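# Stand bottles on ledges matching their cap colours

## Task

Put every bottle upright on the wall ledge whose coloured label strip is the same colour as that bottle's cap, so that the bottle's entire base rests on that ledge.

## Robot and tools

Robot: two seven-joint arms, left_arm and right_arm, each ending in a two-finger gripper. Fixed cameras: cam_high and cam_low, both 896x504 pixels. Calibration lines give K, distortion and T_world_to_cam, but each camera may have shifted a few degrees and millimetres.

Scene frame: origin on the plane z = 0, directly below the midpoint between the arm bases, which sit 0.70 m above it. +z is up. +x points forward, the direction both arms face. left_arm is on the +y side, which need not be the left side of an image. Every position is in metres and every quaternion is written w, x, y, z. Gripper axes: fingers point along its +z, and they open and close along its y. end_effector_position is the pinch point between closed pads, just behind the fingertips. As the fingers close, the tips move about 17 mm further along +z. Reported positions and orientations can be a few centimetres off, more when the arm is reaching far.

Row format, shared by both motion tools: one list of 16 numbers covering both arms. The first 8 are left_arm: x, y, z, qw, qx, qy, qz, opening. The last 8 are right_arm in the same order. x, y, z and the quaternion are an absolute target pose for the gripper in the scene frame. Opening runs from -1 (closed) to +1 (fully open, 0.145 m). Closing from fully open takes at least about 0.5 s. Every row must include both arms. For an arm that should stay put, repeat its whole pose from the last result before it began to hold, plus the opening it should keep. To keep a gripper's orientation, resend the same quaternion in every row rather than the drifted reported one. Sending 0 as an opening is a real command, so to leave a gripper alone resend its present command, shown under Tool commands.

execute_actions(actions, cameras): actions is a list of actions. Each action is a list of up to 15 rows, one per control step of 1/30 s. A short action repeats its last row until 15 steps are done. The target position must lie within 0.6 m of the gripper's current position along each of the gripper's own axes, or the action is refused for both arms. If the first action fails this check against the last reported state, or any action is malformed, the whole call is refused. An empty actions list just returns the state and images. cameras selects which images come back: omit it, null or ["all"] for all, [] for none. An unknown name invalidates the call.

move(target, speed, blend, opening_speed, blocking, cameras): steers each gripper in a straight line from its Hand target to the absolute pose in target. target is one 16-number row or a list of up to 15 rows, with no 0.6 m check. speed is the path top speed in m/s, from 0.002 to 1.1, default 0.25; turning is capped at twice that in rad/s. Give one number, or one per target. blend, in metres, rounds corners between listed targets. opening_speed is the rate of change of the commanded opening per second on the -1 to +1 scale, at least 0.2. blocking=false returns after about 0.5 s while the move continues, and a new move takes over from the running one. A move never avoids obstacles or the other arm. Grippers lag behind the path and may overshoot or spike in speed, especially when the arm is near straight. Openings in the first target are applied at the start. Openings in later targets are applied only once everything is at rest there. The result adds a move: line giving the ending (done, off_target, moving, held, fault) and limits such as paced or held. done means within 3 mm and 2 degrees of the target. Neither done nor off_target tells you whether anything is touching. A path lasting over 10 s is cut off.

wait(seconds 0 to 10): lets the scene run while each arm holds its command. stop(): brakes a running move. zoom_image(camera, region [x0,y0,x1,y1] in pixels, at most 504x504): a closer look at the latest image from cam_high or cam_low. read_manual gives only licence texts. finished_scene(scene) ends the current scene for good. Scene 1 is practice.

Reading results: Hand target is where each arm is actually being driven, which may fall short of your command, so send the remainder in later calls. Each step, the controller limits orientation to within 32 degrees of the measured one. grip_measured is the finger opening on the command scale. To hold an object, keep commanding an opening well below grip_measured; each pad exerts about 10 N. Joint torques include gravity and offsets; numbers 3 and 4 wrap at ±28 N m. A MOTOR HOT line means about 85 °C. At 100 °C an OVER-TEMPERATURE FAULT stops the arm for 30 to 60 s. Holding loads, keeping an arm stretched out, or pushing at an unreachable pose all heat the motors.

Avoid: knocking things out of the work area, dropping bottles or releasing them while they move, fast contacts, and commanding targets deep past a contact, which presses hard. Never let the grippers or arms hit or press on each other, and never close a gripper on the other arm's fingers. The clearance check does not guard gripper-to-gripper contact. Loose objects may get brief pushes. A bottle must remain standing after the robot lets go.

Each tool is called after "Call:" as name(argument=value, ...) on one line, values as JSON.

## Session

Call:
execute_actions(actions=[])

Call:
zoom_image(camera="cam_high", region=[430, 200, 690, 420])

Call:
zoom_image(camera="cam_low", region=[330, 130, 630, 390])

Scene clock: 0.00 s.
left_arm: end_effector_position=(+0.2239, +0.1828, +0.6144) grip_measured=+1.00 end_effector_quat_wxyz=(-0.319, +0.395, -0.515, +0.691) | right_arm: end_effector_position=(+0.4009, -0.1655, +0.3728) grip_measured=+1.00 end_effector_quat_wxyz=(+0.260, +0.265, +0.837, +0.401)
Joint positions: left_arm=[-1.106 0.942 0.535 2.339 -0.48 -0.199 -0.367 0.145] | right_arm=[0.583 0.619 -0.841 0.925 -1.182 -0.496 -0.047 0.145]
Joint velocities: within noise
Joint torques (N m): no reading
Motor temperatures (°C): left_arm=[21 21 22 20 21 23 21] | right_arm=[20 22 22 19 20 19 21]
Hand target: left_arm +0.2239, +0.1828, +0.6144; -0.319, +0.395, -0.515, +0.691 | right_arm +0.4009, -0.1655, +0.3728; +0.260, +0.265, +0.837, +0.401
Tool commands: left_gripper/opening=+1.0 right_gripper/opening=+1.0

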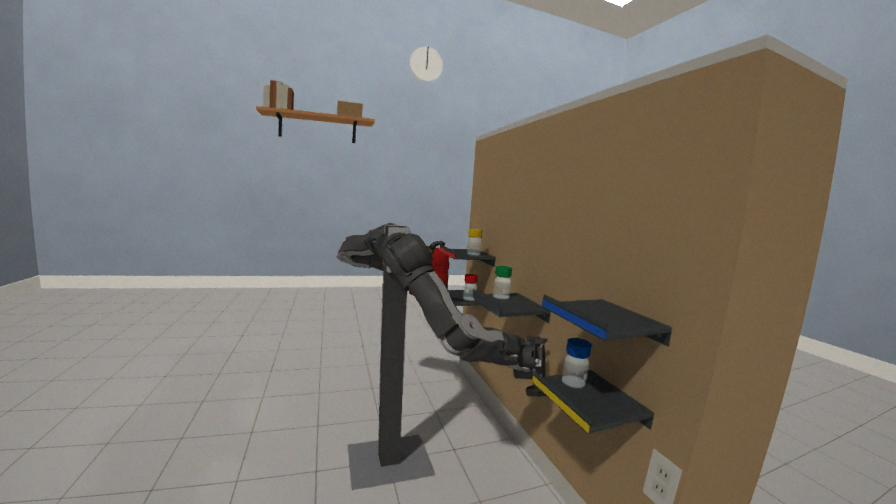

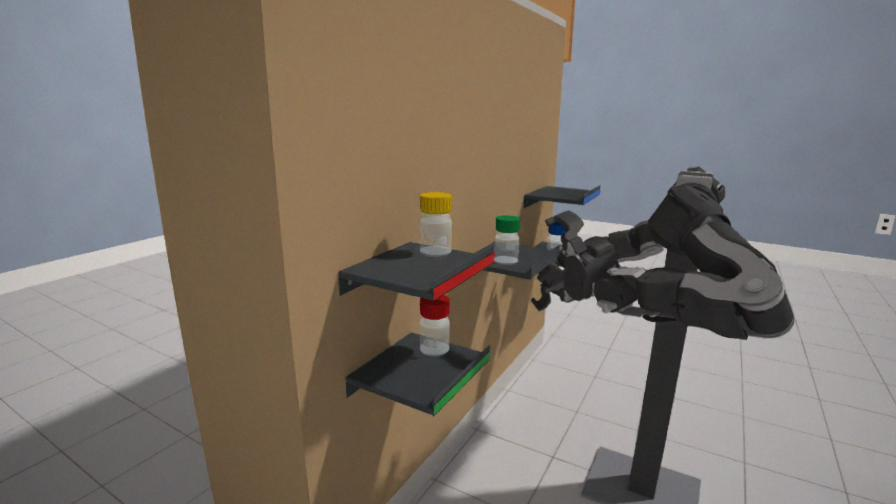

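Scaled by 1.938 from the camera's 896x504 image, which has a finer 1280x720 frame.

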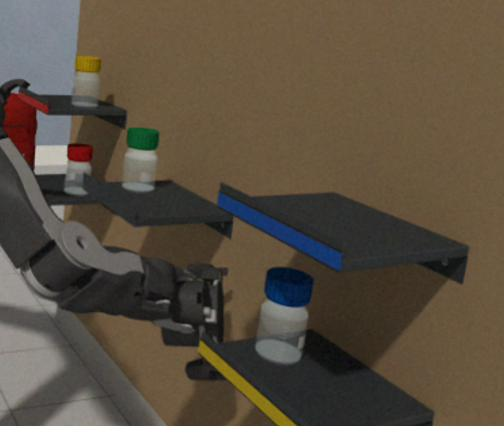

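Scaled by 1.680 from the camera's 896x504 image, which has a finer 1280x720 frame.

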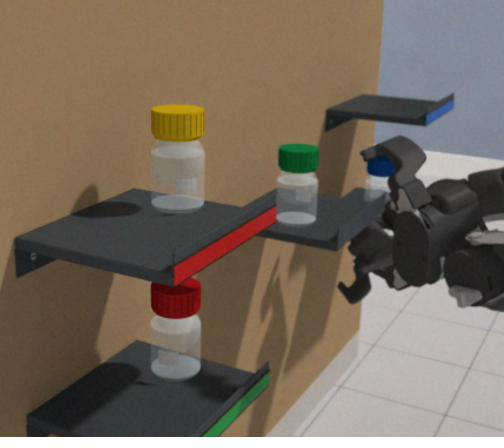

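Call:
move(target=[[0.27,0.17,0.48,0,0.7071,0,0.7071,0.3,0.27,-0.25,0.42,0,0.7071,0,0.7071,0.2],[0.29,0.13,0.67,0,0.7071,0,0.7071,0.3,0.27,-0.335,0.498,0,0.7071,0,0.7071,0.2],[0.29,0.315,0.697,0,0.7071,0,0.7071,0.3,0.3,-0.34,0.498,0,0.7071,0,0.7071,0.2],[0.395,0.323,0.697,0,0.7071,0,0.7071,0.3,0.393,-0.34,0.498,0,0.7071,0,0.7071,0.2],[0.395,0.323,0.697,0,0.7071,0,0.7071,-0.9,0.393,-0.34,0.498,0,0.7071,0,0.7071,-0.9]], speed=[0.35,0.3,0.3,0.17,0.2], opening_speed=2)

Call:
zoom_image(camera="cam_high", region=[430, 200, 690, 420])

Call:
zoom_image(camera="cam_low", region=[330, 130, 630, 390])

Scene clock: 49.37 s.
left_arm: end_effector_position=(+0.3944, +0.3242, +0.6995) grip_measured=-0.29 end_effector_quat_wxyz=(-0.003, +0.705, +0.001, +0.709) | right_arm: end_effector_position=(+0.3935, -0.3415, +0.5010) grip_measured=-0.56 end_effector_quat_wxyz=(+0.002, +0.704, -0.002, +0.711)
Joint positions: left_arm=[0.41 0.957 0.112 1.706 0.989 0.572 -0.06 0.054] | right_arm=[0.155 0.856 -0.255 1.23 0.907 -0.266 0.095 0.033]
Joint velocities: within noise
Joint torques (N m): left_arm=[6.08 5.53 1.76 2.45 0.13 -0.65 0.19] | right_arm=[3.92 6.29 2.44 2.63 0.15 -0.31 0.13]
Motor temperatures (°C): left_arm=[21 21 23 21 21 23 21] | right_arm=[22 23 23 19 20 19 21]
Hand target: left_arm +0.3950, +0.3230, +0.6971; +0.000, +0.707, +0.000, +0.707 | right_arm +0.3930, -0.3399, +0.4980; +0.000, +0.707, +0.000, +0.707
Off the commanded pose: left_arm 0.003 m, 1 deg | right_arm 0.003 m, 1 deg.
move: done; target 5's new opening was sent with right_arm's hand 0.004 m and 1 deg from that target

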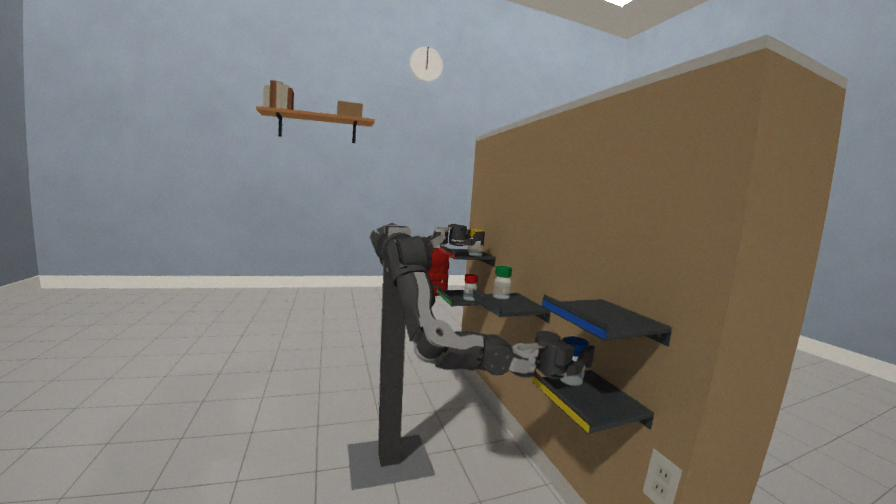

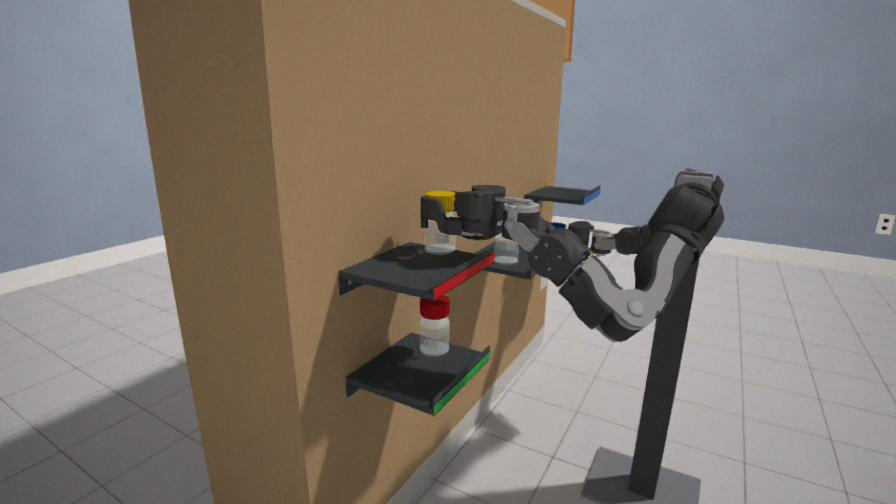

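Scaled by 1.938 from the camera's 896x504 image, which has a finer 1280x720 frame.

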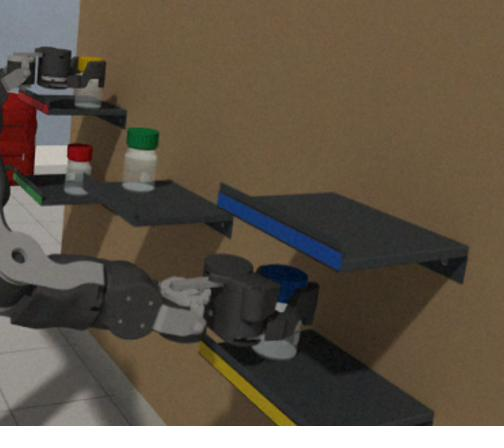

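Scaled by 1.680 from the camera's 896x504 image, which has a finer 1280x720 frame.

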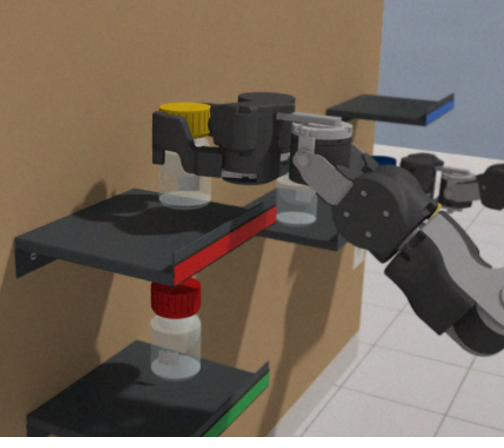

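Call:
move(target=[[0.395,0.323,0.725,0,0.7071,0,0.7071,-0.9,0.393,-0.34,0.525,0,0.7071,0,0.7071,-0.9],[0.29,0.31,0.725,0,0.7071,0,0.7071,-0.9,0.27,-0.33,0.53,0,0.7071,0,0.7071,-0.9],[0.285,0.22,0.71,0,0.7071,0,0.7071,-0.9,0.27,-0.2,0.62,0,0.7071,0,0.7071,-0.9],[0.285,0.17,0.69,0,0.7071,0,0.7071,-0.9,0.285,-0.17,0.71,0,0.7071,0,0.7071,-0.9],[0.285,0.1,0.68,0,0.7071,0,0.7071,-0.9,0.285,-0.34,0.73,0,0.7071,0,0.7071,-0.9],[0.29,-0.03,0.635,0.183,0.683,-0.183,0.683,-0.9,0.385,-0.375,0.725,0,0.7071,0,0.7071,-0.9],[0.385,-0.072,0.62,0.183,0.683,-0.183,0.683,-0.9,0.385,-0.375,0.705,0,0.7071,0,0.7071,-0.9]], speed=[0.15,0.3,0.3,0.3,0.3,0.3,0.2])

Call:
zoom_image(camera="cam_high", region=[430, 200, 690, 420])

Call:
zoom_image(camera="cam_low", region=[430, 130, 630, 310])

Scene clock: 72.77 s.
left_arm: end_effector_position=(+0.3855, -0.0708, +0.6186) grip_measured=-0.29 end_effector_quat_wxyz=(+0.180, +0.686, -0.182, +0.680) | right_arm: end_effector_position=(+0.3850, -0.3744, +0.7019) grip_measured=-0.56 end_effector_quat_wxyz=(+0.005, +0.712, +0.008, +0.702)
Joint positions: left_arm=[0.707 0.113 -0.888 1.669 0.664 0.437 -0.509 0.054] | right_arm=[-1.311 1.598 1.338 1.537 1.559 0.041 0.012 0.033]
Joint velocities: within noise
Joint torques (N m): left_arm=[8.43 -2.12 1.37 4.04 -0.22 -0.91 0.19] | right_arm=[3.47 1.99 6.2 0.49 0.17 -0.73 -0.12]
Motor temperatures (°C): left_arm=[22 22 23 21 21 24 21] | right_arm=[22 23 23 19 20 20 21]
Hand target: left_arm +0.3850, -0.0720, +0.6200; +0.183, +0.683, -0.183, +0.683 | right_arm +0.3849, -0.3750, +0.7050; +0.006, +0.707, +0.006, +0.707
Off the commanded pose: left_arm 0.002 m, 1 deg | right_arm 0.003 m, 1 deg.
joint sent to its limit (right arm) — joint 1 (shoulder pitch), lower limit; joint 5 (forearm roll), upper limit. The joint targets still meet the commanded pose.
move: done; limits=paced

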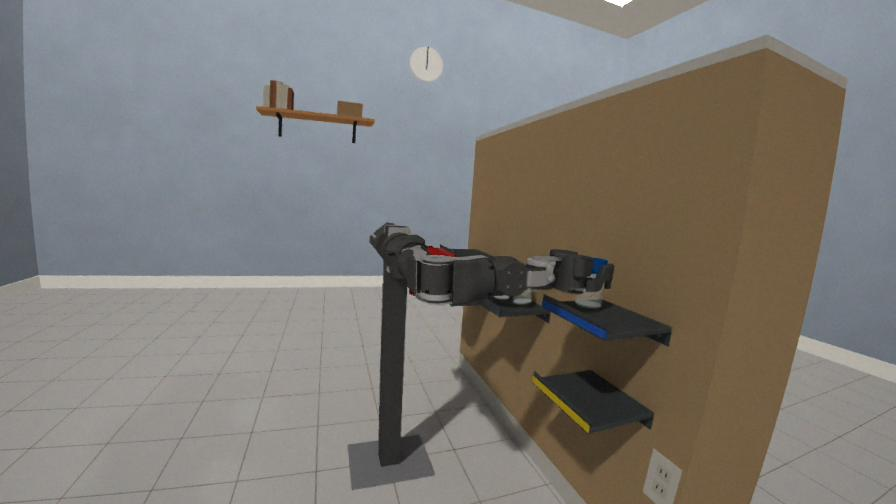

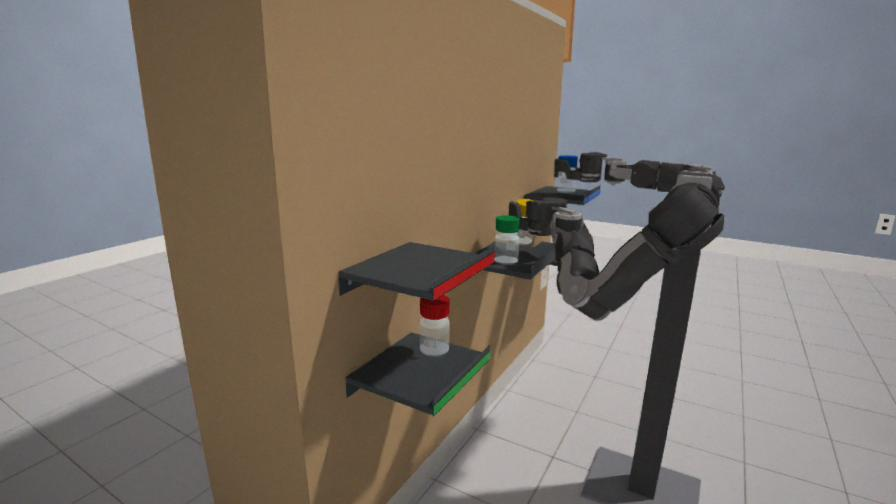

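Scaled by 1.938 from the camera's 896x504 image, which has a finer 1280x720 frame.

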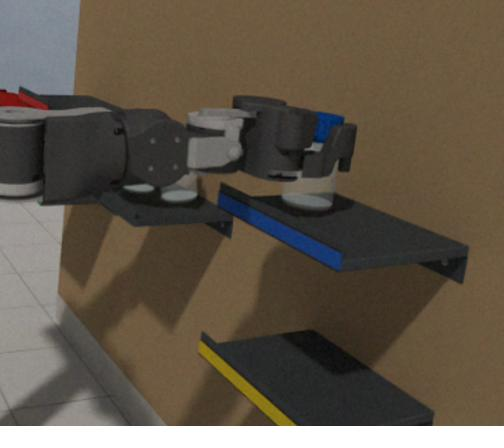

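Scaled by 2.520 from the camera's 896x504 image, which has a finer 1280x720 frame.

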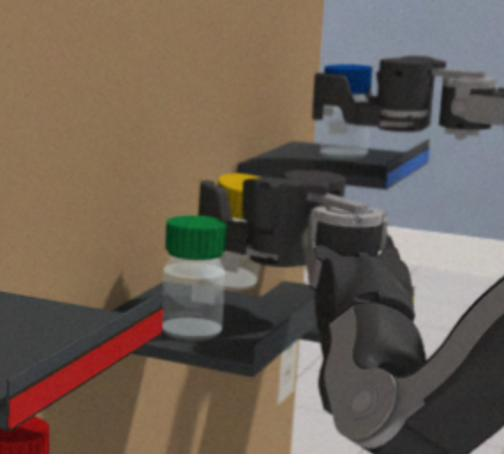

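Call:
move(target=[[0.385,-0.072,0.600,0.183,0.683,-0.183,0.683,-0.9,0.385,-0.375,0.692,0,0.7071,0,0.7071,-0.9],[0.385,-0.072,0.585,0.183,0.683,-0.183,0.683,-0.9,0.385,-0.375,0.682,0,0.7071,0,0.7071,-0.9]], speed=[0.12,0.04])

Call:
zoom_image(camera="cam_high", region=[470, 220, 650, 360])

Call:
zoom_image(camera="cam_low", region=[430, 130, 630, 310])

Scene clock: 86.50 s.
left_arm: end_effector_position=(+0.3851, -0.0717, +0.5972) grip_measured=-0.29 end_effector_quat_wxyz=(+0.188, +0.670, -0.176, +0.696) | right_arm: end_effector_position=(+0.3847, -0.3743, +0.6932) grip_measured=-0.56 end_effector_quat_wxyz=(+0.006, +0.694, +0.008, +0.720)
Joint positions: left_arm=[0.662 0.137 -0.943 1.611 0.617 0.272 -0.487 0.054] | right_arm=[-1.305 1.598 1.255 1.539 1.56 -0.087 0.009 0.033]
Joint velocities: within noise
Joint torques (N m): left_arm=[6 -0.78 0.4 2.18 0.13 -0.09 0.22] | right_arm=[2.55 2.41 1.62 0.44 0.12 0.01 -0.2]
Motor temperatures (°C): left_arm=[24 22 23 22 21 24 21] | right_arm=[22 23 24 19 20 20 21]
Hand target: left_arm +0.3848, -0.0719, +0.5852; +0.183, +0.683, -0.183, +0.683 | right_arm +0.3847, -0.3748, +0.6821; +0.008, +0.707, +0.007, +0.707
Off the commanded pose: left_arm 0.012 m, 2 deg | right_arm 0.011 m, 2 deg.
joint read past its limit (right arm) — joint 5 (forearm roll), upper limit.
joint sent to its limit (right arm) — joint 1 (shoulder pitch), lower limit; joint 5 (forearm roll), upper limit. The joint targets still meet the commanded pose.
move: off_target (left_arm, right_arm)

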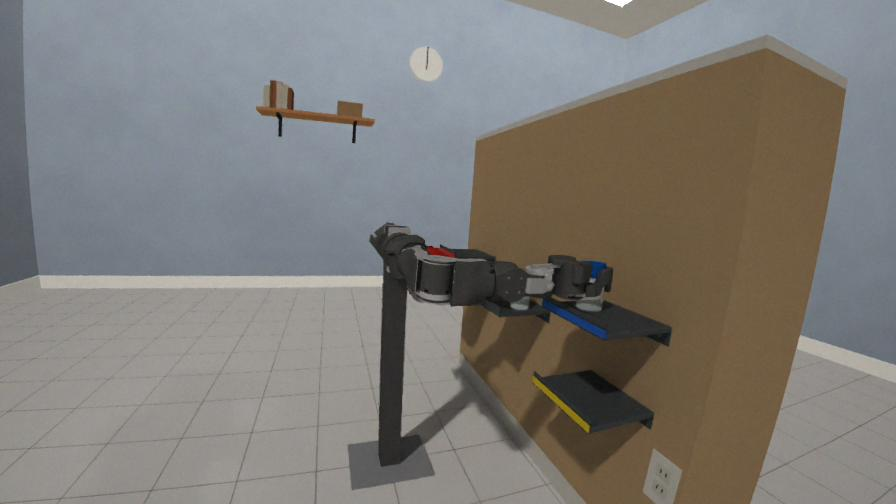

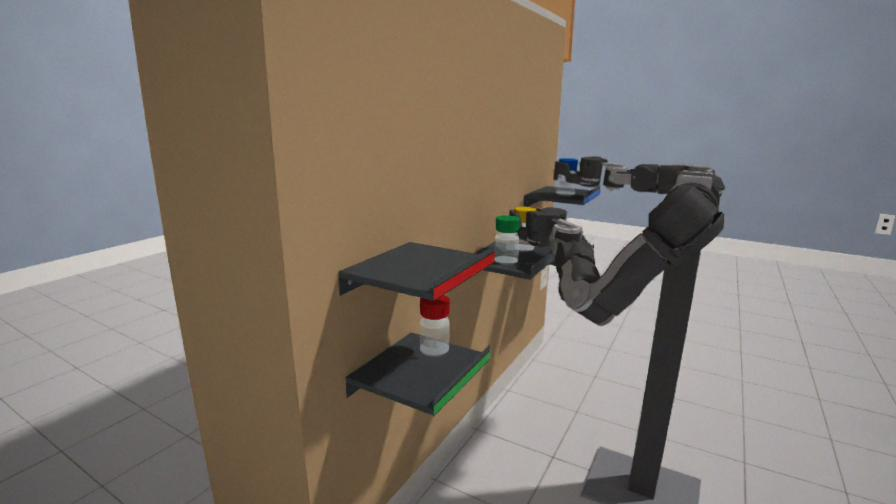

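Scaled by 2.800 from the camera's 896x504 image, which has a finer 1280x720 frame.

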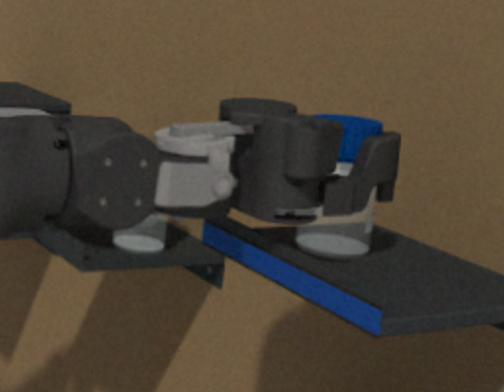

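Scaled by 2.520 from the camera's 896x504 image, which has a finer 1280x720 frame.

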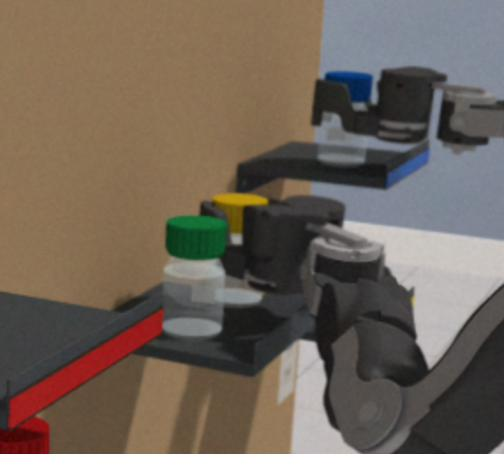

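Call:
move(target=[[0.385,-0.072,0.595,0.183,0.683,-0.183,0.683,0.0,0.385,-0.375,0.691,0,0.7071,0,0.7071,0.1],[0.285,-0.014,0.6,0.183,0.683,-0.183,0.683,0.0,0.285,-0.375,0.697,0,0.7071,0,0.7071,0.1],[0.27,0.15,0.53,0,0.7071,0,0.7071,0.0,0.285,-0.18,0.66,0,0.7071,0,0.7071,0.1],[0.27,0.325,0.5,0,0.7071,0,0.7071,0.2,0.29,-0.131,0.6,-0.183,0.683,0.183,0.683,0.1]], speed=[0.1,0.14,0.3,0.3], opening_speed=1.2)

Call:
zoom_image(camera="cam_high", region=[430, 200, 690, 420])

Call:
zoom_image(camera="cam_low", region=[390, 130, 630, 390])

Scene clock: 105.53 s.
left_arm: end_effector_position=(+0.2706, +0.3249, +0.5006) grip_measured=+0.20 end_effector_quat_wxyz=(-0.001, +0.707, -0.002, +0.707) | right_arm: end_effector_position=(+0.2908, -0.1313, +0.6019) grip_measured=+0.10 end_effector_quat_wxyz=(-0.181, +0.681, +0.183, +0.685)
Joint positions: left_arm=[-0.747 1.303 -0.108 1.738 1.101 -0.786 -0.273 0.09] | right_arm=[-1.311 1.785 0.673 2.258 1.164 -0.523 -0.468 0.083]
Joint velocities: within noise
Joint torques (N m): left_arm=[2.1 4.13 2.32 1.72 0.08 -0.69 0.23] | right_arm=[2.89 1.52 1.96 1.5 -0.05 -0.51 0.17]
Motor temperatures (°C): left_arm=[23 22 23 22 21 24 21] | right_arm=[21 23 23 19 20 20 21]
Hand target: left_arm +0.2701, +0.3251, +0.5000; +0.000, +0.707, +0.000, +0.707 | right_arm +0.2900, -0.1310, +0.6000; -0.183, +0.683, +0.183, +0.683
Off the commanded pose: left_arm 0.001 m, 0 deg | right_arm 0.002 m, 0 deg.
joint sent to its limit (left arm) — joint 6 (wrist pitch), lower limit. The joint targets still meet the commanded pose.
joint sent to its limit (right arm) — joint 1 (shoulder pitch), lower limit. The joint targets still meet the commanded pose.
move: done

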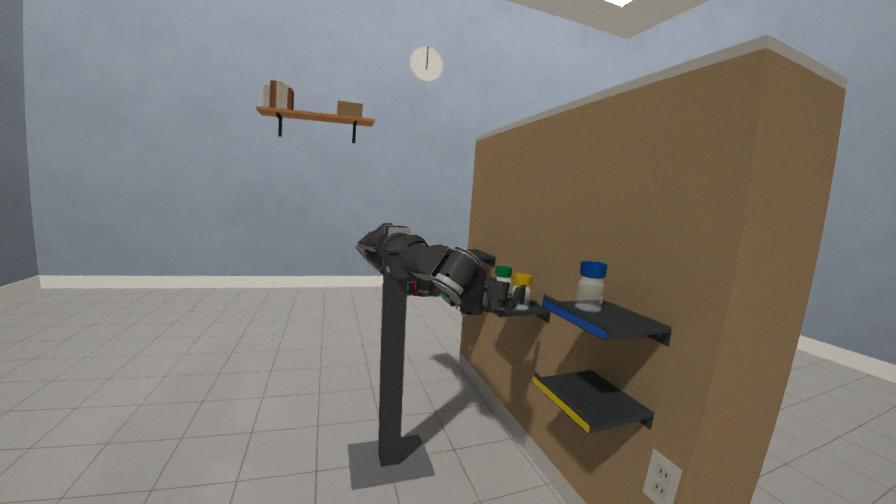

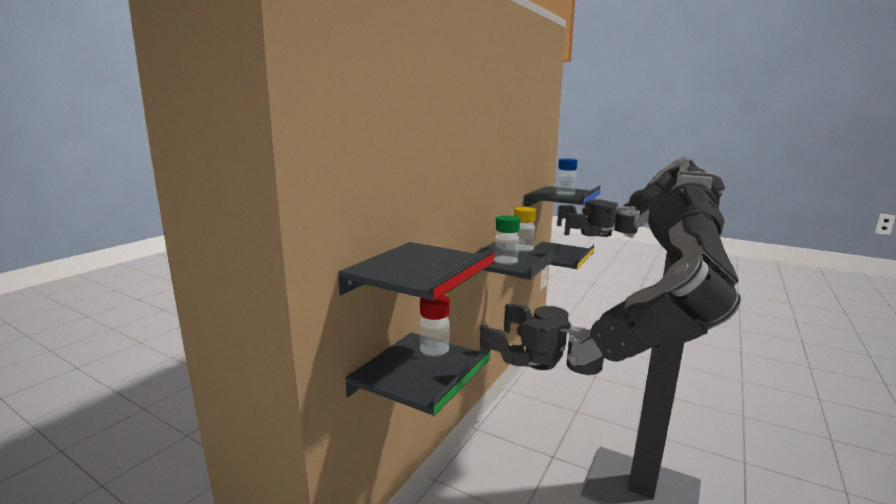

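Scaled by 1.938 from the camera's 896x504 image, which has a finer 1280x720 frame.

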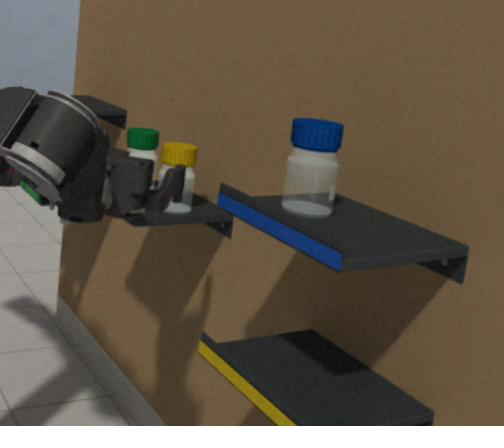

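Scaled by 1.938 from the camera's 896x504 image, which has a finer 1280x720 frame.

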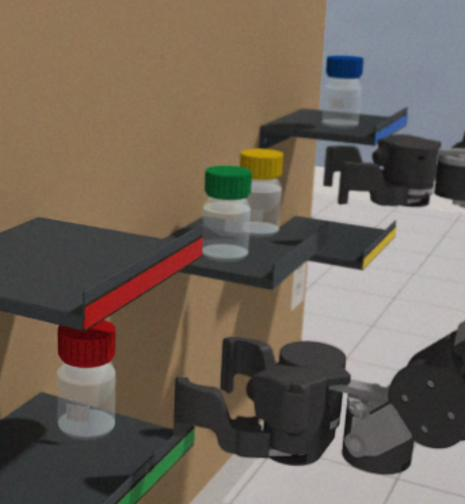

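Call:
move(target=[[0.395,0.332,0.498,0,0.7071,0,0.7071,0.2,0.2,-0.45,0.5,0.5,0.5,0.5,0.5,0.1],[0.395,0.332,0.498,0,0.7071,0,0.7071,-0.9,0.12,-0.55,0.5,0.7071,0.7071,0,0,0.1],[0.395,0.332,0.525,0,0.7071,0,0.7071,-0.9,0.15,-0.3,0.2,0,1,0,0,0.1]], speed=[0.4,0.5,0.5], opening_speed=2)

Call:
zoom_image(camera="cam_low", region=[390, 130, 630, 390])

Scene clock: 136.27 s.
left_arm: end_effector_position=(+0.3948, +0.3308, +0.5215) grip_measured=-0.35 end_effector_quat_wxyz=(+0.002, +0.711, -0.002, +0.704) | right_arm: end_effector_position=(+0.1495, -0.2993, +0.2002) grip_measured=+0.10 end_effector_quat_wxyz=(-0.001, +1.000, +0.000, -0.002)
Joint positions: left_arm=[0.244 1.049 -0.524 1.355 1.106 -0.305 -0.056 0.049] | right_arm=[0.132 0.054 0.875 0.872 -1.196 0.605 0.86 0.083]
Joint velocities: within noise
Joint torques (N m): left_arm=[6.03 7.13 3.78 3.52 0.16 -0.8 -0.05] | right_arm=[2.97 3.31 -0.13 2.91 0.19 -0.05 -0.11]
Motor temperatures (°C): left_arm=[22 23 23 21 21 24 21] | right_arm=[21 23 23 19 20 20 21]
Hand target: left_arm +0.3950, +0.3320, +0.5250; +0.000, +0.707, +0.000, +0.707 | right_arm +0.1499, -0.3000, +0.2000; +0.000, +1.000, +0.000, +0.000
Off the commanded pose: left_arm 0.004 m, 1 deg | right_arm 0.001 m, 0 deg.
move: off_target (left_arm); target 2's new opening was sent with left_arm's hand 0.004 m and 1 deg from that target

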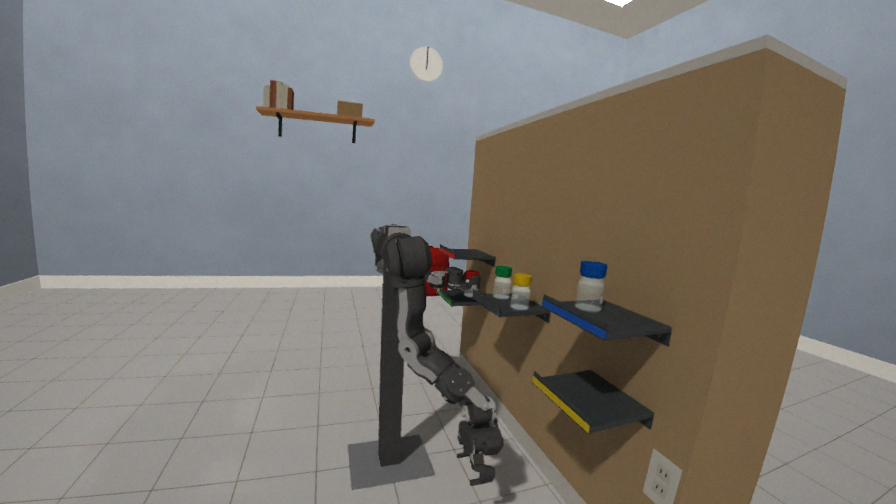

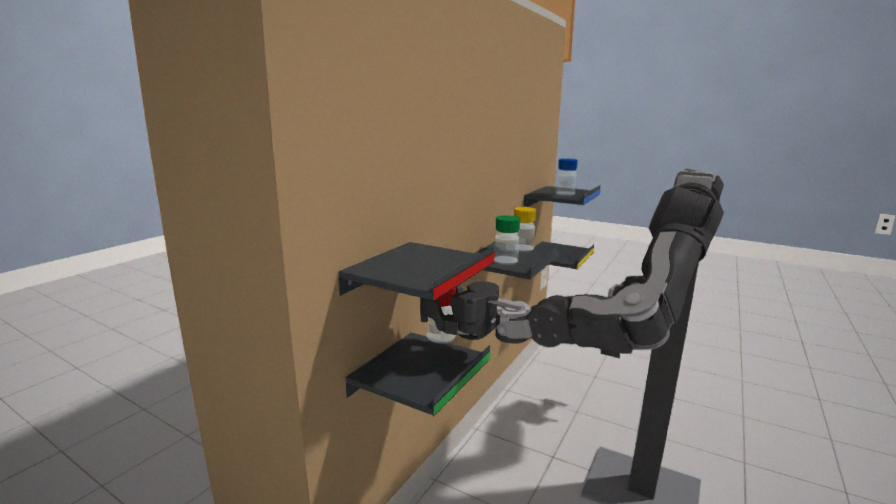

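Scaled by 1.938 from the camera's 896x504 image, which has a finer 1280x720 frame.

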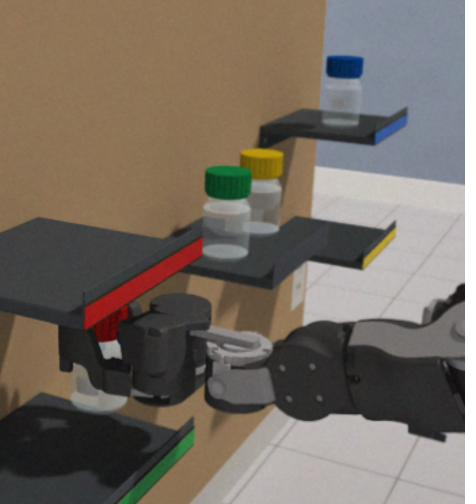

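Call:
move(target=[[0.285,0.325,0.518,0,0.7071,0,0.7071,-0.9,0.28,-0.15,0.38,0,0.7071,0,0.7071,0.1],[0.27,0.2,0.61,0,0.7071,0,0.7071,-0.9,0.28,-0.13,0.5,0,0.7071,0,0.7071,0.1],[0.285,0.15,0.70,0,0.7071,0,0.7071,-0.9,0.28,-0.11,0.55,0,0.7071,0,0.7071,0.1],[0.285,0.33,0.735,0,0.7071,0,0.7071,-0.9,0.29,-0.131,0.6,-0.183,0.683,0.183,0.683,0.1],[0.385,0.36,0.725,0,0.7071,0,0.7071,-0.9,0.388,-0.074,0.6,-0.183,0.683,0.183,0.683,0.1]], speed=[0.3,0.3,0.3,0.3,0.18])

Call:
zoom_image(camera="cam_high", region=[430, 220, 590, 350])

Call:
zoom_image(camera="cam_low", region=[390, 130, 630, 330])

Scene clock: 155.63 s.
left_arm: end_effector_position=(+0.3857, +0.3597, +0.7229) grip_measured=-0.56 end_effector_quat_wxyz=(-0.003, +0.710, -0.002, +0.704) | right_arm: end_effector_position=(+0.3876, -0.0730, +0.6008) grip_measured=+0.10 end_effector_quat_wxyz=(-0.185, +0.683, +0.185, +0.682)
Joint positions: left_arm=[-1.106 1.612 1.217 1.596 1.585 0.118 -0.064 0.033] | right_arm=[0.3 0.142 -0.102 1.838 0.194 0.547 0.371 0.083]
Joint velocities: within noise
Joint torques (N m): left_arm=[5.34 2.97 4.49 0.36 0.14 -0.81 0.17] | right_arm=[4.36 0.01 0.85 3.6 0.25 -0.51 -0.13]
Motor temperatures (°C): left_arm=[22 24 25 21 21 25 21] | right_arm=[21 23 22 20 20 20 21]
Hand target: left_arm +0.3849, +0.3601, +0.7251; -0.001, +0.707, -0.002, +0.707 | right_arm +0.3880, -0.0740, +0.6000; -0.183, +0.683, +0.183, +0.683
Off the commanded pose: left_arm 0.002 m, 1 deg | right_arm 0.001 m, 0 deg.
joint sent to its limit (left arm) — joint 5 (forearm roll), upper limit. The joint targets still meet the commanded pose.
move: done

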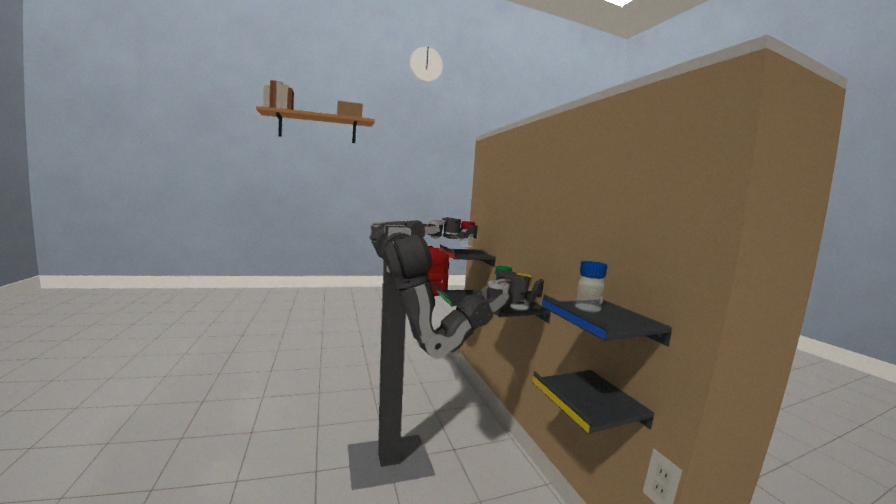

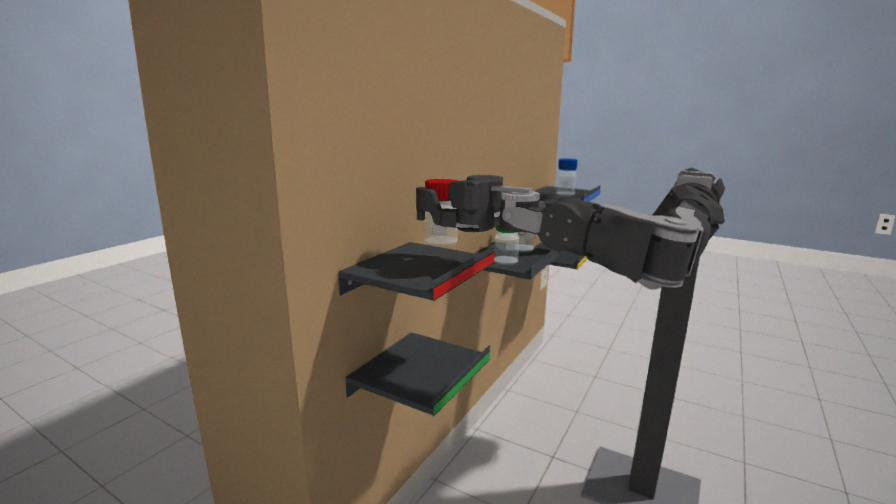

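Scaled by 3.150 from the camera's 896x504 image, which has a finer 1280x720 frame.

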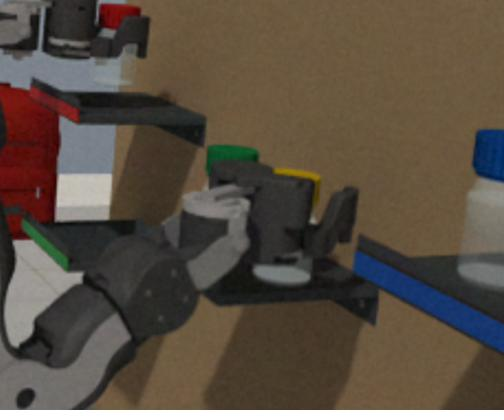

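Scaled by 2.100 from the camera's 896x504 image, which has a finer 1280x720 frame.

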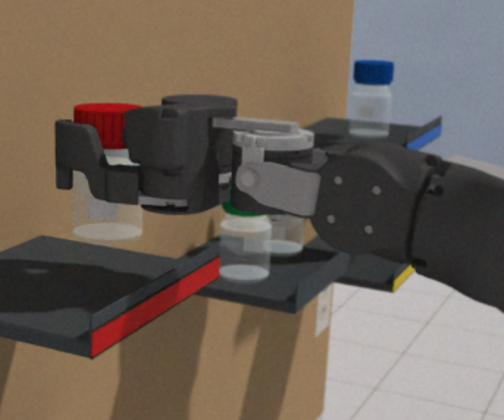

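Call:
move(target=[[0.385,0.36,0.703,0,0.7071,0,0.7071,-0.9,0.388,-0.074,0.6,-0.183,0.683,0.183,0.683,0.1],[0.385,0.36,0.688,0,0.7071,0,0.7071,-0.9,0.388,-0.074,0.6,-0.183,0.683,0.183,0.683,-0.9]], speed=[0.12,0.05], opening_speed=2)

Call:
zoom_image(camera="cam_low", region=[390, 130, 630, 330])

Scene clock: 164.60 s.
left_arm: end_effector_position=(+0.3850, +0.3606, +0.6943) grip_measured=-0.56 end_effector_quat_wxyz=(+0.000, +0.700, +0.002, +0.714) | right_arm: end_effector_position=(+0.3876, -0.0728, +0.6009) grip_measured=-0.31 end_effector_quat_wxyz=(-0.185, +0.682, +0.185, +0.683)
Joint positions: left_arm=[-1.206 1.601 1.17 1.604 1.582 -0.056 -0.064 0.033] | right_arm=[0.3 0.141 -0.102 1.838 0.194 0.546 0.371 0.052]
Joint velocities: within noise
Joint torques (N m): left_arm=[3.68 2.99 2.35 0.39 0.03 -0.5 0.13] | right_arm=[4.47 0.36 0.94 3.58 0.27 -0.47 -0.08]
Motor temperatures (°C): left_arm=[23 23 25 21 21 25 21] | right_arm=[22 23 22 20 20 20 21]
Hand target: left_arm +0.3849, +0.3600, +0.6880; +0.000, +0.707, +0.000, +0.707 | right_arm +0.3880, -0.0740, +0.5999; -0.183, +0.683, +0.183, +0.683
Off the commanded pose: left_arm 0.006 m, 1 deg | right_arm 0.002 m, 0 deg.
move: off_target (left_arm)

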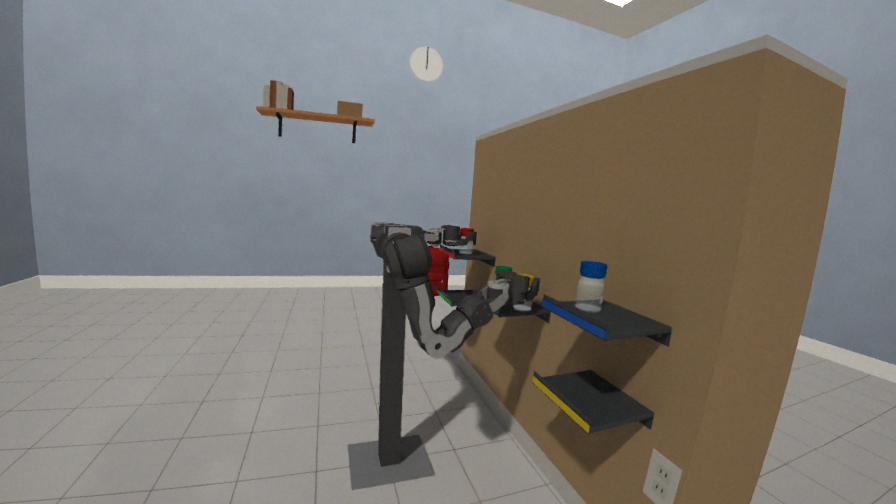

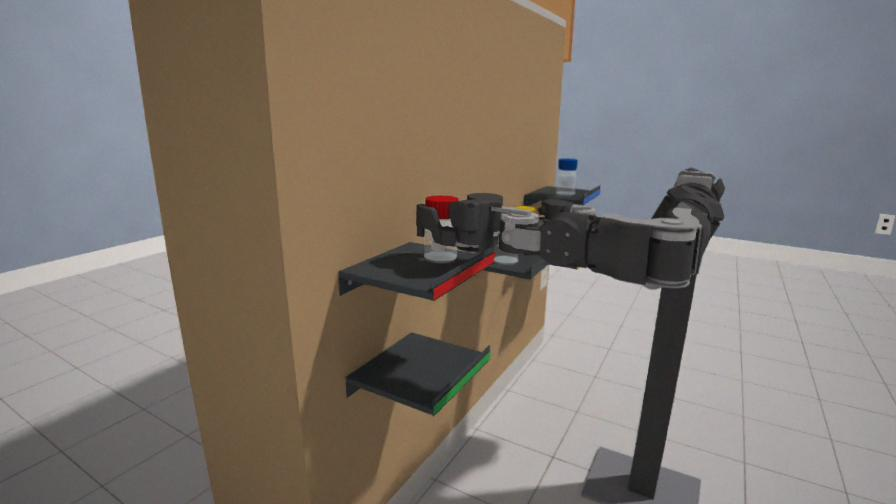

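Scaled by 2.100 from the camera's 896x504 image, which has a finer 1280x720 frame.

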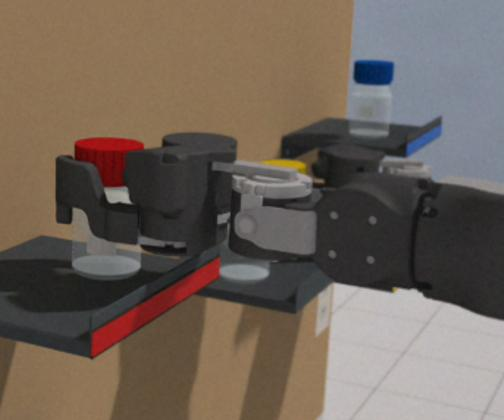

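Call:
move(target=[[0.385,0.36,0.692,0,0.7071,0,0.7071,0.1,0.388,-0.074,0.625,-0.183,0.683,0.183,0.683,-0.9],[0.285,0.36,0.70,0,0.7071,0,0.7071,0.1,0.275,-0.139,0.63,-0.183,0.683,0.183,0.683,-0.9],[0.285,0.15,0.68,0,0.7071,0,0.7071,0.1,0.26,-0.33,0.53,0,0.7071,0,0.7071,-0.9],[0.297,0.085,0.598,0.183,0.683,-0.183,0.683,0.1,0.38,-0.385,0.52,0,0.7071,0,0.7071,-0.9],[0.388,0.033,0.598,0.183,0.683,-0.183,0.683,0.1,0.38,-0.385,0.487,0,0.7071,0,0.7071,-0.9]], speed=[0.08,0.18,0.3,0.3,0.06], opening_speed=1.5)

Call:
zoom_image(camera="cam_high", region=[430, 220, 690, 440])

Call:
zoom_image(camera="cam_low", region=[390, 130, 630, 330])

Scene clock: 181.63 s.
left_arm: end_effector_position=(+0.3401, +0.0844, +0.6167) grip_measured=+0.10 end_effector_quat_wxyz=(+0.237, +0.719, -0.270, +0.595) | right_arm: end_effector_position=(+0.3811, -0.3869, +0.5026) grip_measured=-0.32 end_effector_quat_wxyz=(+0.003, +0.688, +0.003, +0.726)
Joint positions: left_arm=[-1.407 2.011 1.111 2.028 1.541 -0.135 -0.148 0.083] | right_arm=[0.243 0.483 0.51 1.041 0.305 -0.111 0.656 0.052]
Joint velocities: within noise
Joint torques (N m): left_arm=[6.03 0.8 3.48 0.42 0.11 -0.53 0.24] | right_arm=[2.1 4.52 -0.54 1.91 -0.1 0.37 -0.2]
Motor temperatures (°C): left_arm=[22 22 25 21 21 24 21] | right_arm=[22 23 22 20 20 20 21]
Hand target: left_arm +0.3398, +0.0841, +0.6159; +0.238, +0.720, -0.271, +0.593 | right_arm +0.3795, -0.3849, +0.4873; +0.000, +0.707, +0.000, +0.707
Off the commanded pose: left_arm 0.073 m, 16 deg | right_arm 0.016 m, 3 deg.
joint read past its limit (left arm) — joint 2 (shoulder roll), upper limit.
joint sent to its limit (left arm) — joint 1 (shoulder pitch), lower limit; joint 2 (shoulder roll), upper limit. The joint targets are off in position and orientation.
move: off_target (left_arm, right_arm)

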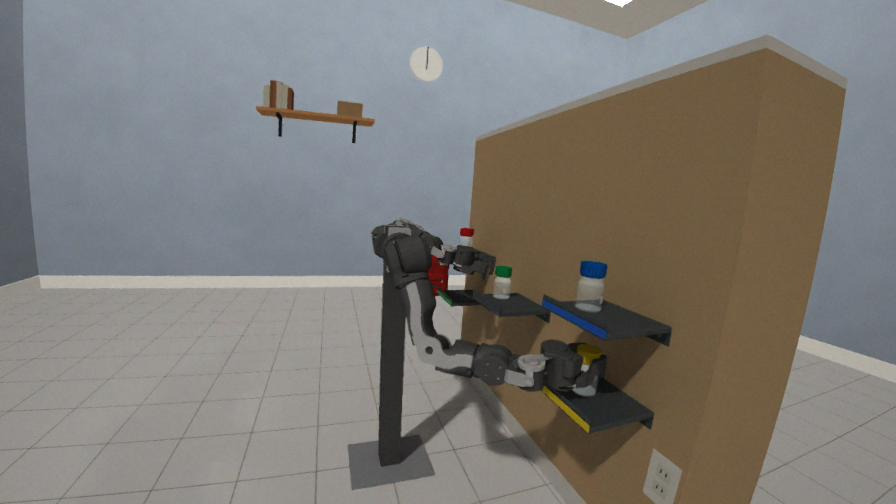

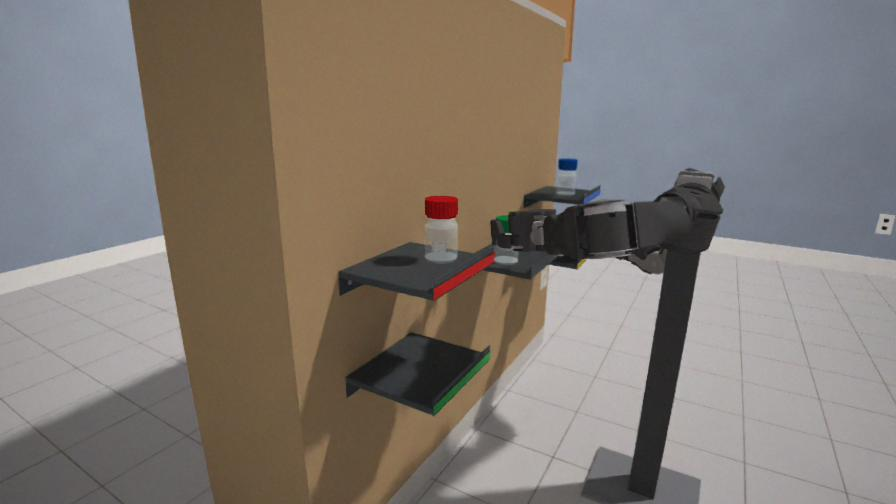

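Scaled by 1.938 from the camera's 896x504 image, which has a finer 1280x720 frame.

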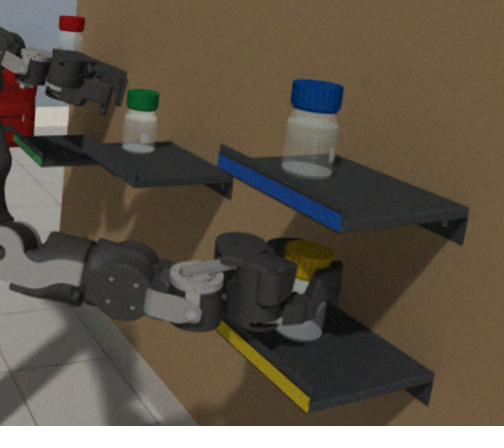

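Scaled by 2.100 from the camera's 896x504 image, which has a finer 1280x720 frame.

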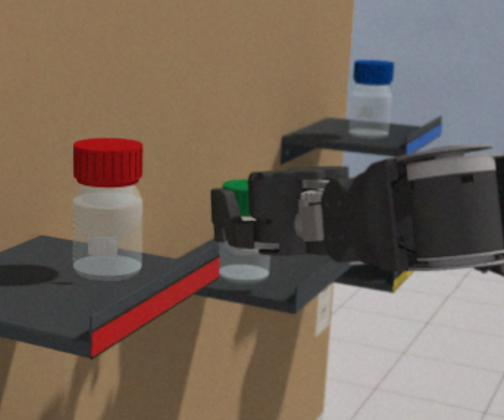

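Call:
move(target=[[0.30,0.107,0.62,0.183,0.683,-0.183,0.683,0.1,0.381,-0.385,0.500,0,0.7071,0,0.7071,0.1],[0.25,0.22,0.58,0,0.7071,0,0.7071,0.1,0.27,-0.385,0.52,0,0.7071,0,0.7071,0.1],[0.2,0.45,0.5,-0.5,0.5,-0.5,0.5,0.1,0.25,-0.38,0.5,0,0.7071,0,0.7071,0.1],[0.12,0.55,0.5,0.7071,-0.7071,0,0,0.1,0.25,-0.38,0.5,0,0.7071,0,0.7071,0.1],[0.15,0.3,0.2,0,1,0,0,0.1,0.25,-0.38,0.5,0,0.7071,0,0.7071,0.1]], speed=[0.15,0.2,0.45,0.5,0.5], opening_speed=1.5)

Call:
zoom_image(camera="cam_high", region=[430, 220, 690, 440])

Scene clock: 202.03 s.
left_arm: end_effector_position=(+0.1498, +0.2998, +0.2005) grip_measured=+0.10 end_effector_quat_wxyz=(+0.001, +1.000, +0.000, -0.001) | right_arm: end_effector_position=(+0.2507, -0.3802, +0.5011) grip_measured=+0.10 end_effector_quat_wxyz=(+0.001, +0.707, +0.000, +0.707)
Joint positions: left_arm=[0.134 0.053 0.88 0.874 -1.2 0.602 0.861 0.083] | right_arm=[-0.394 0.408 0.765 1.549 0.558 -0.043 0.7 0.083]
Joint velocities: within noise
Joint torques (N m): left_arm=[4.29 3.15 -0.42 3.19 0.22 -0.12 0] | right_arm=[0.44 5.02 2.32 3.11 0.59 -0.42 0.12]
Motor temperatures (°C): left_arm=[22 22 25 21 21 24 21] | right_arm=[21 23 22 20 20 20 21]
Hand target: left_arm +0.1499, +0.3000, +0.1999; +0.000, +1.000, +0.000, +0.000 | right_arm +0.2500, -0.3799, +0.5000; +0.000, +0.707, +0.000, +0.707
Off the commanded pose: left_arm 0.001 m, 0 deg | right_arm 0.001 m, 0 deg.
move: done

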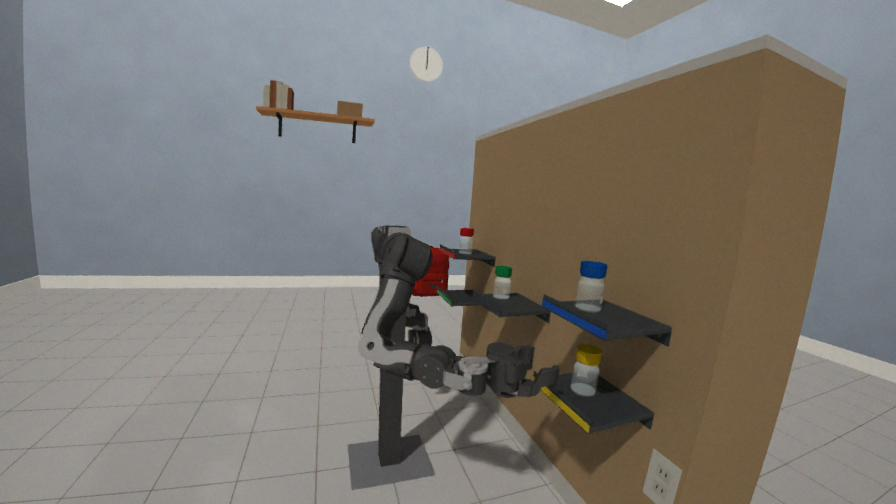

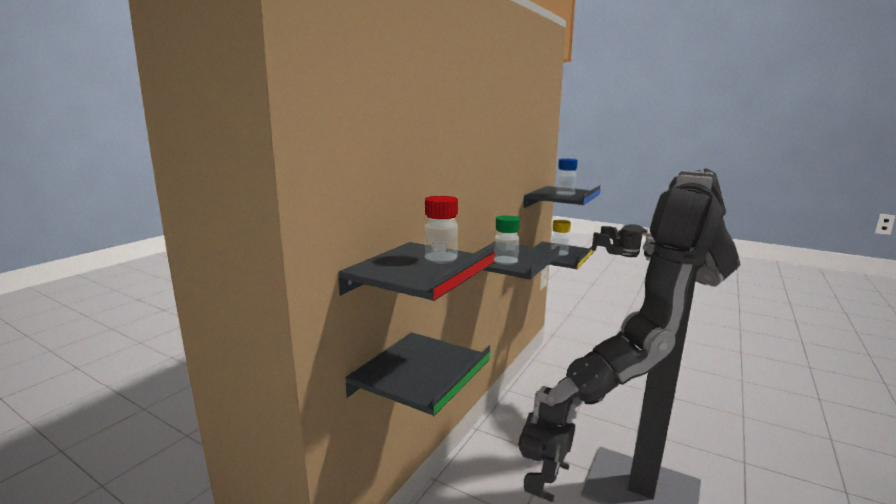

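Scaled by 1.938 from the camera's 896x504 image, which has a finer 1280x720 frame.

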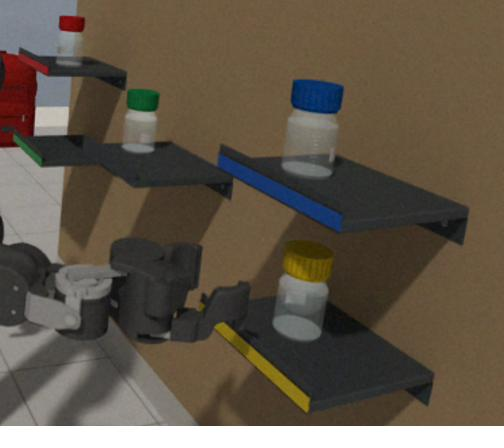

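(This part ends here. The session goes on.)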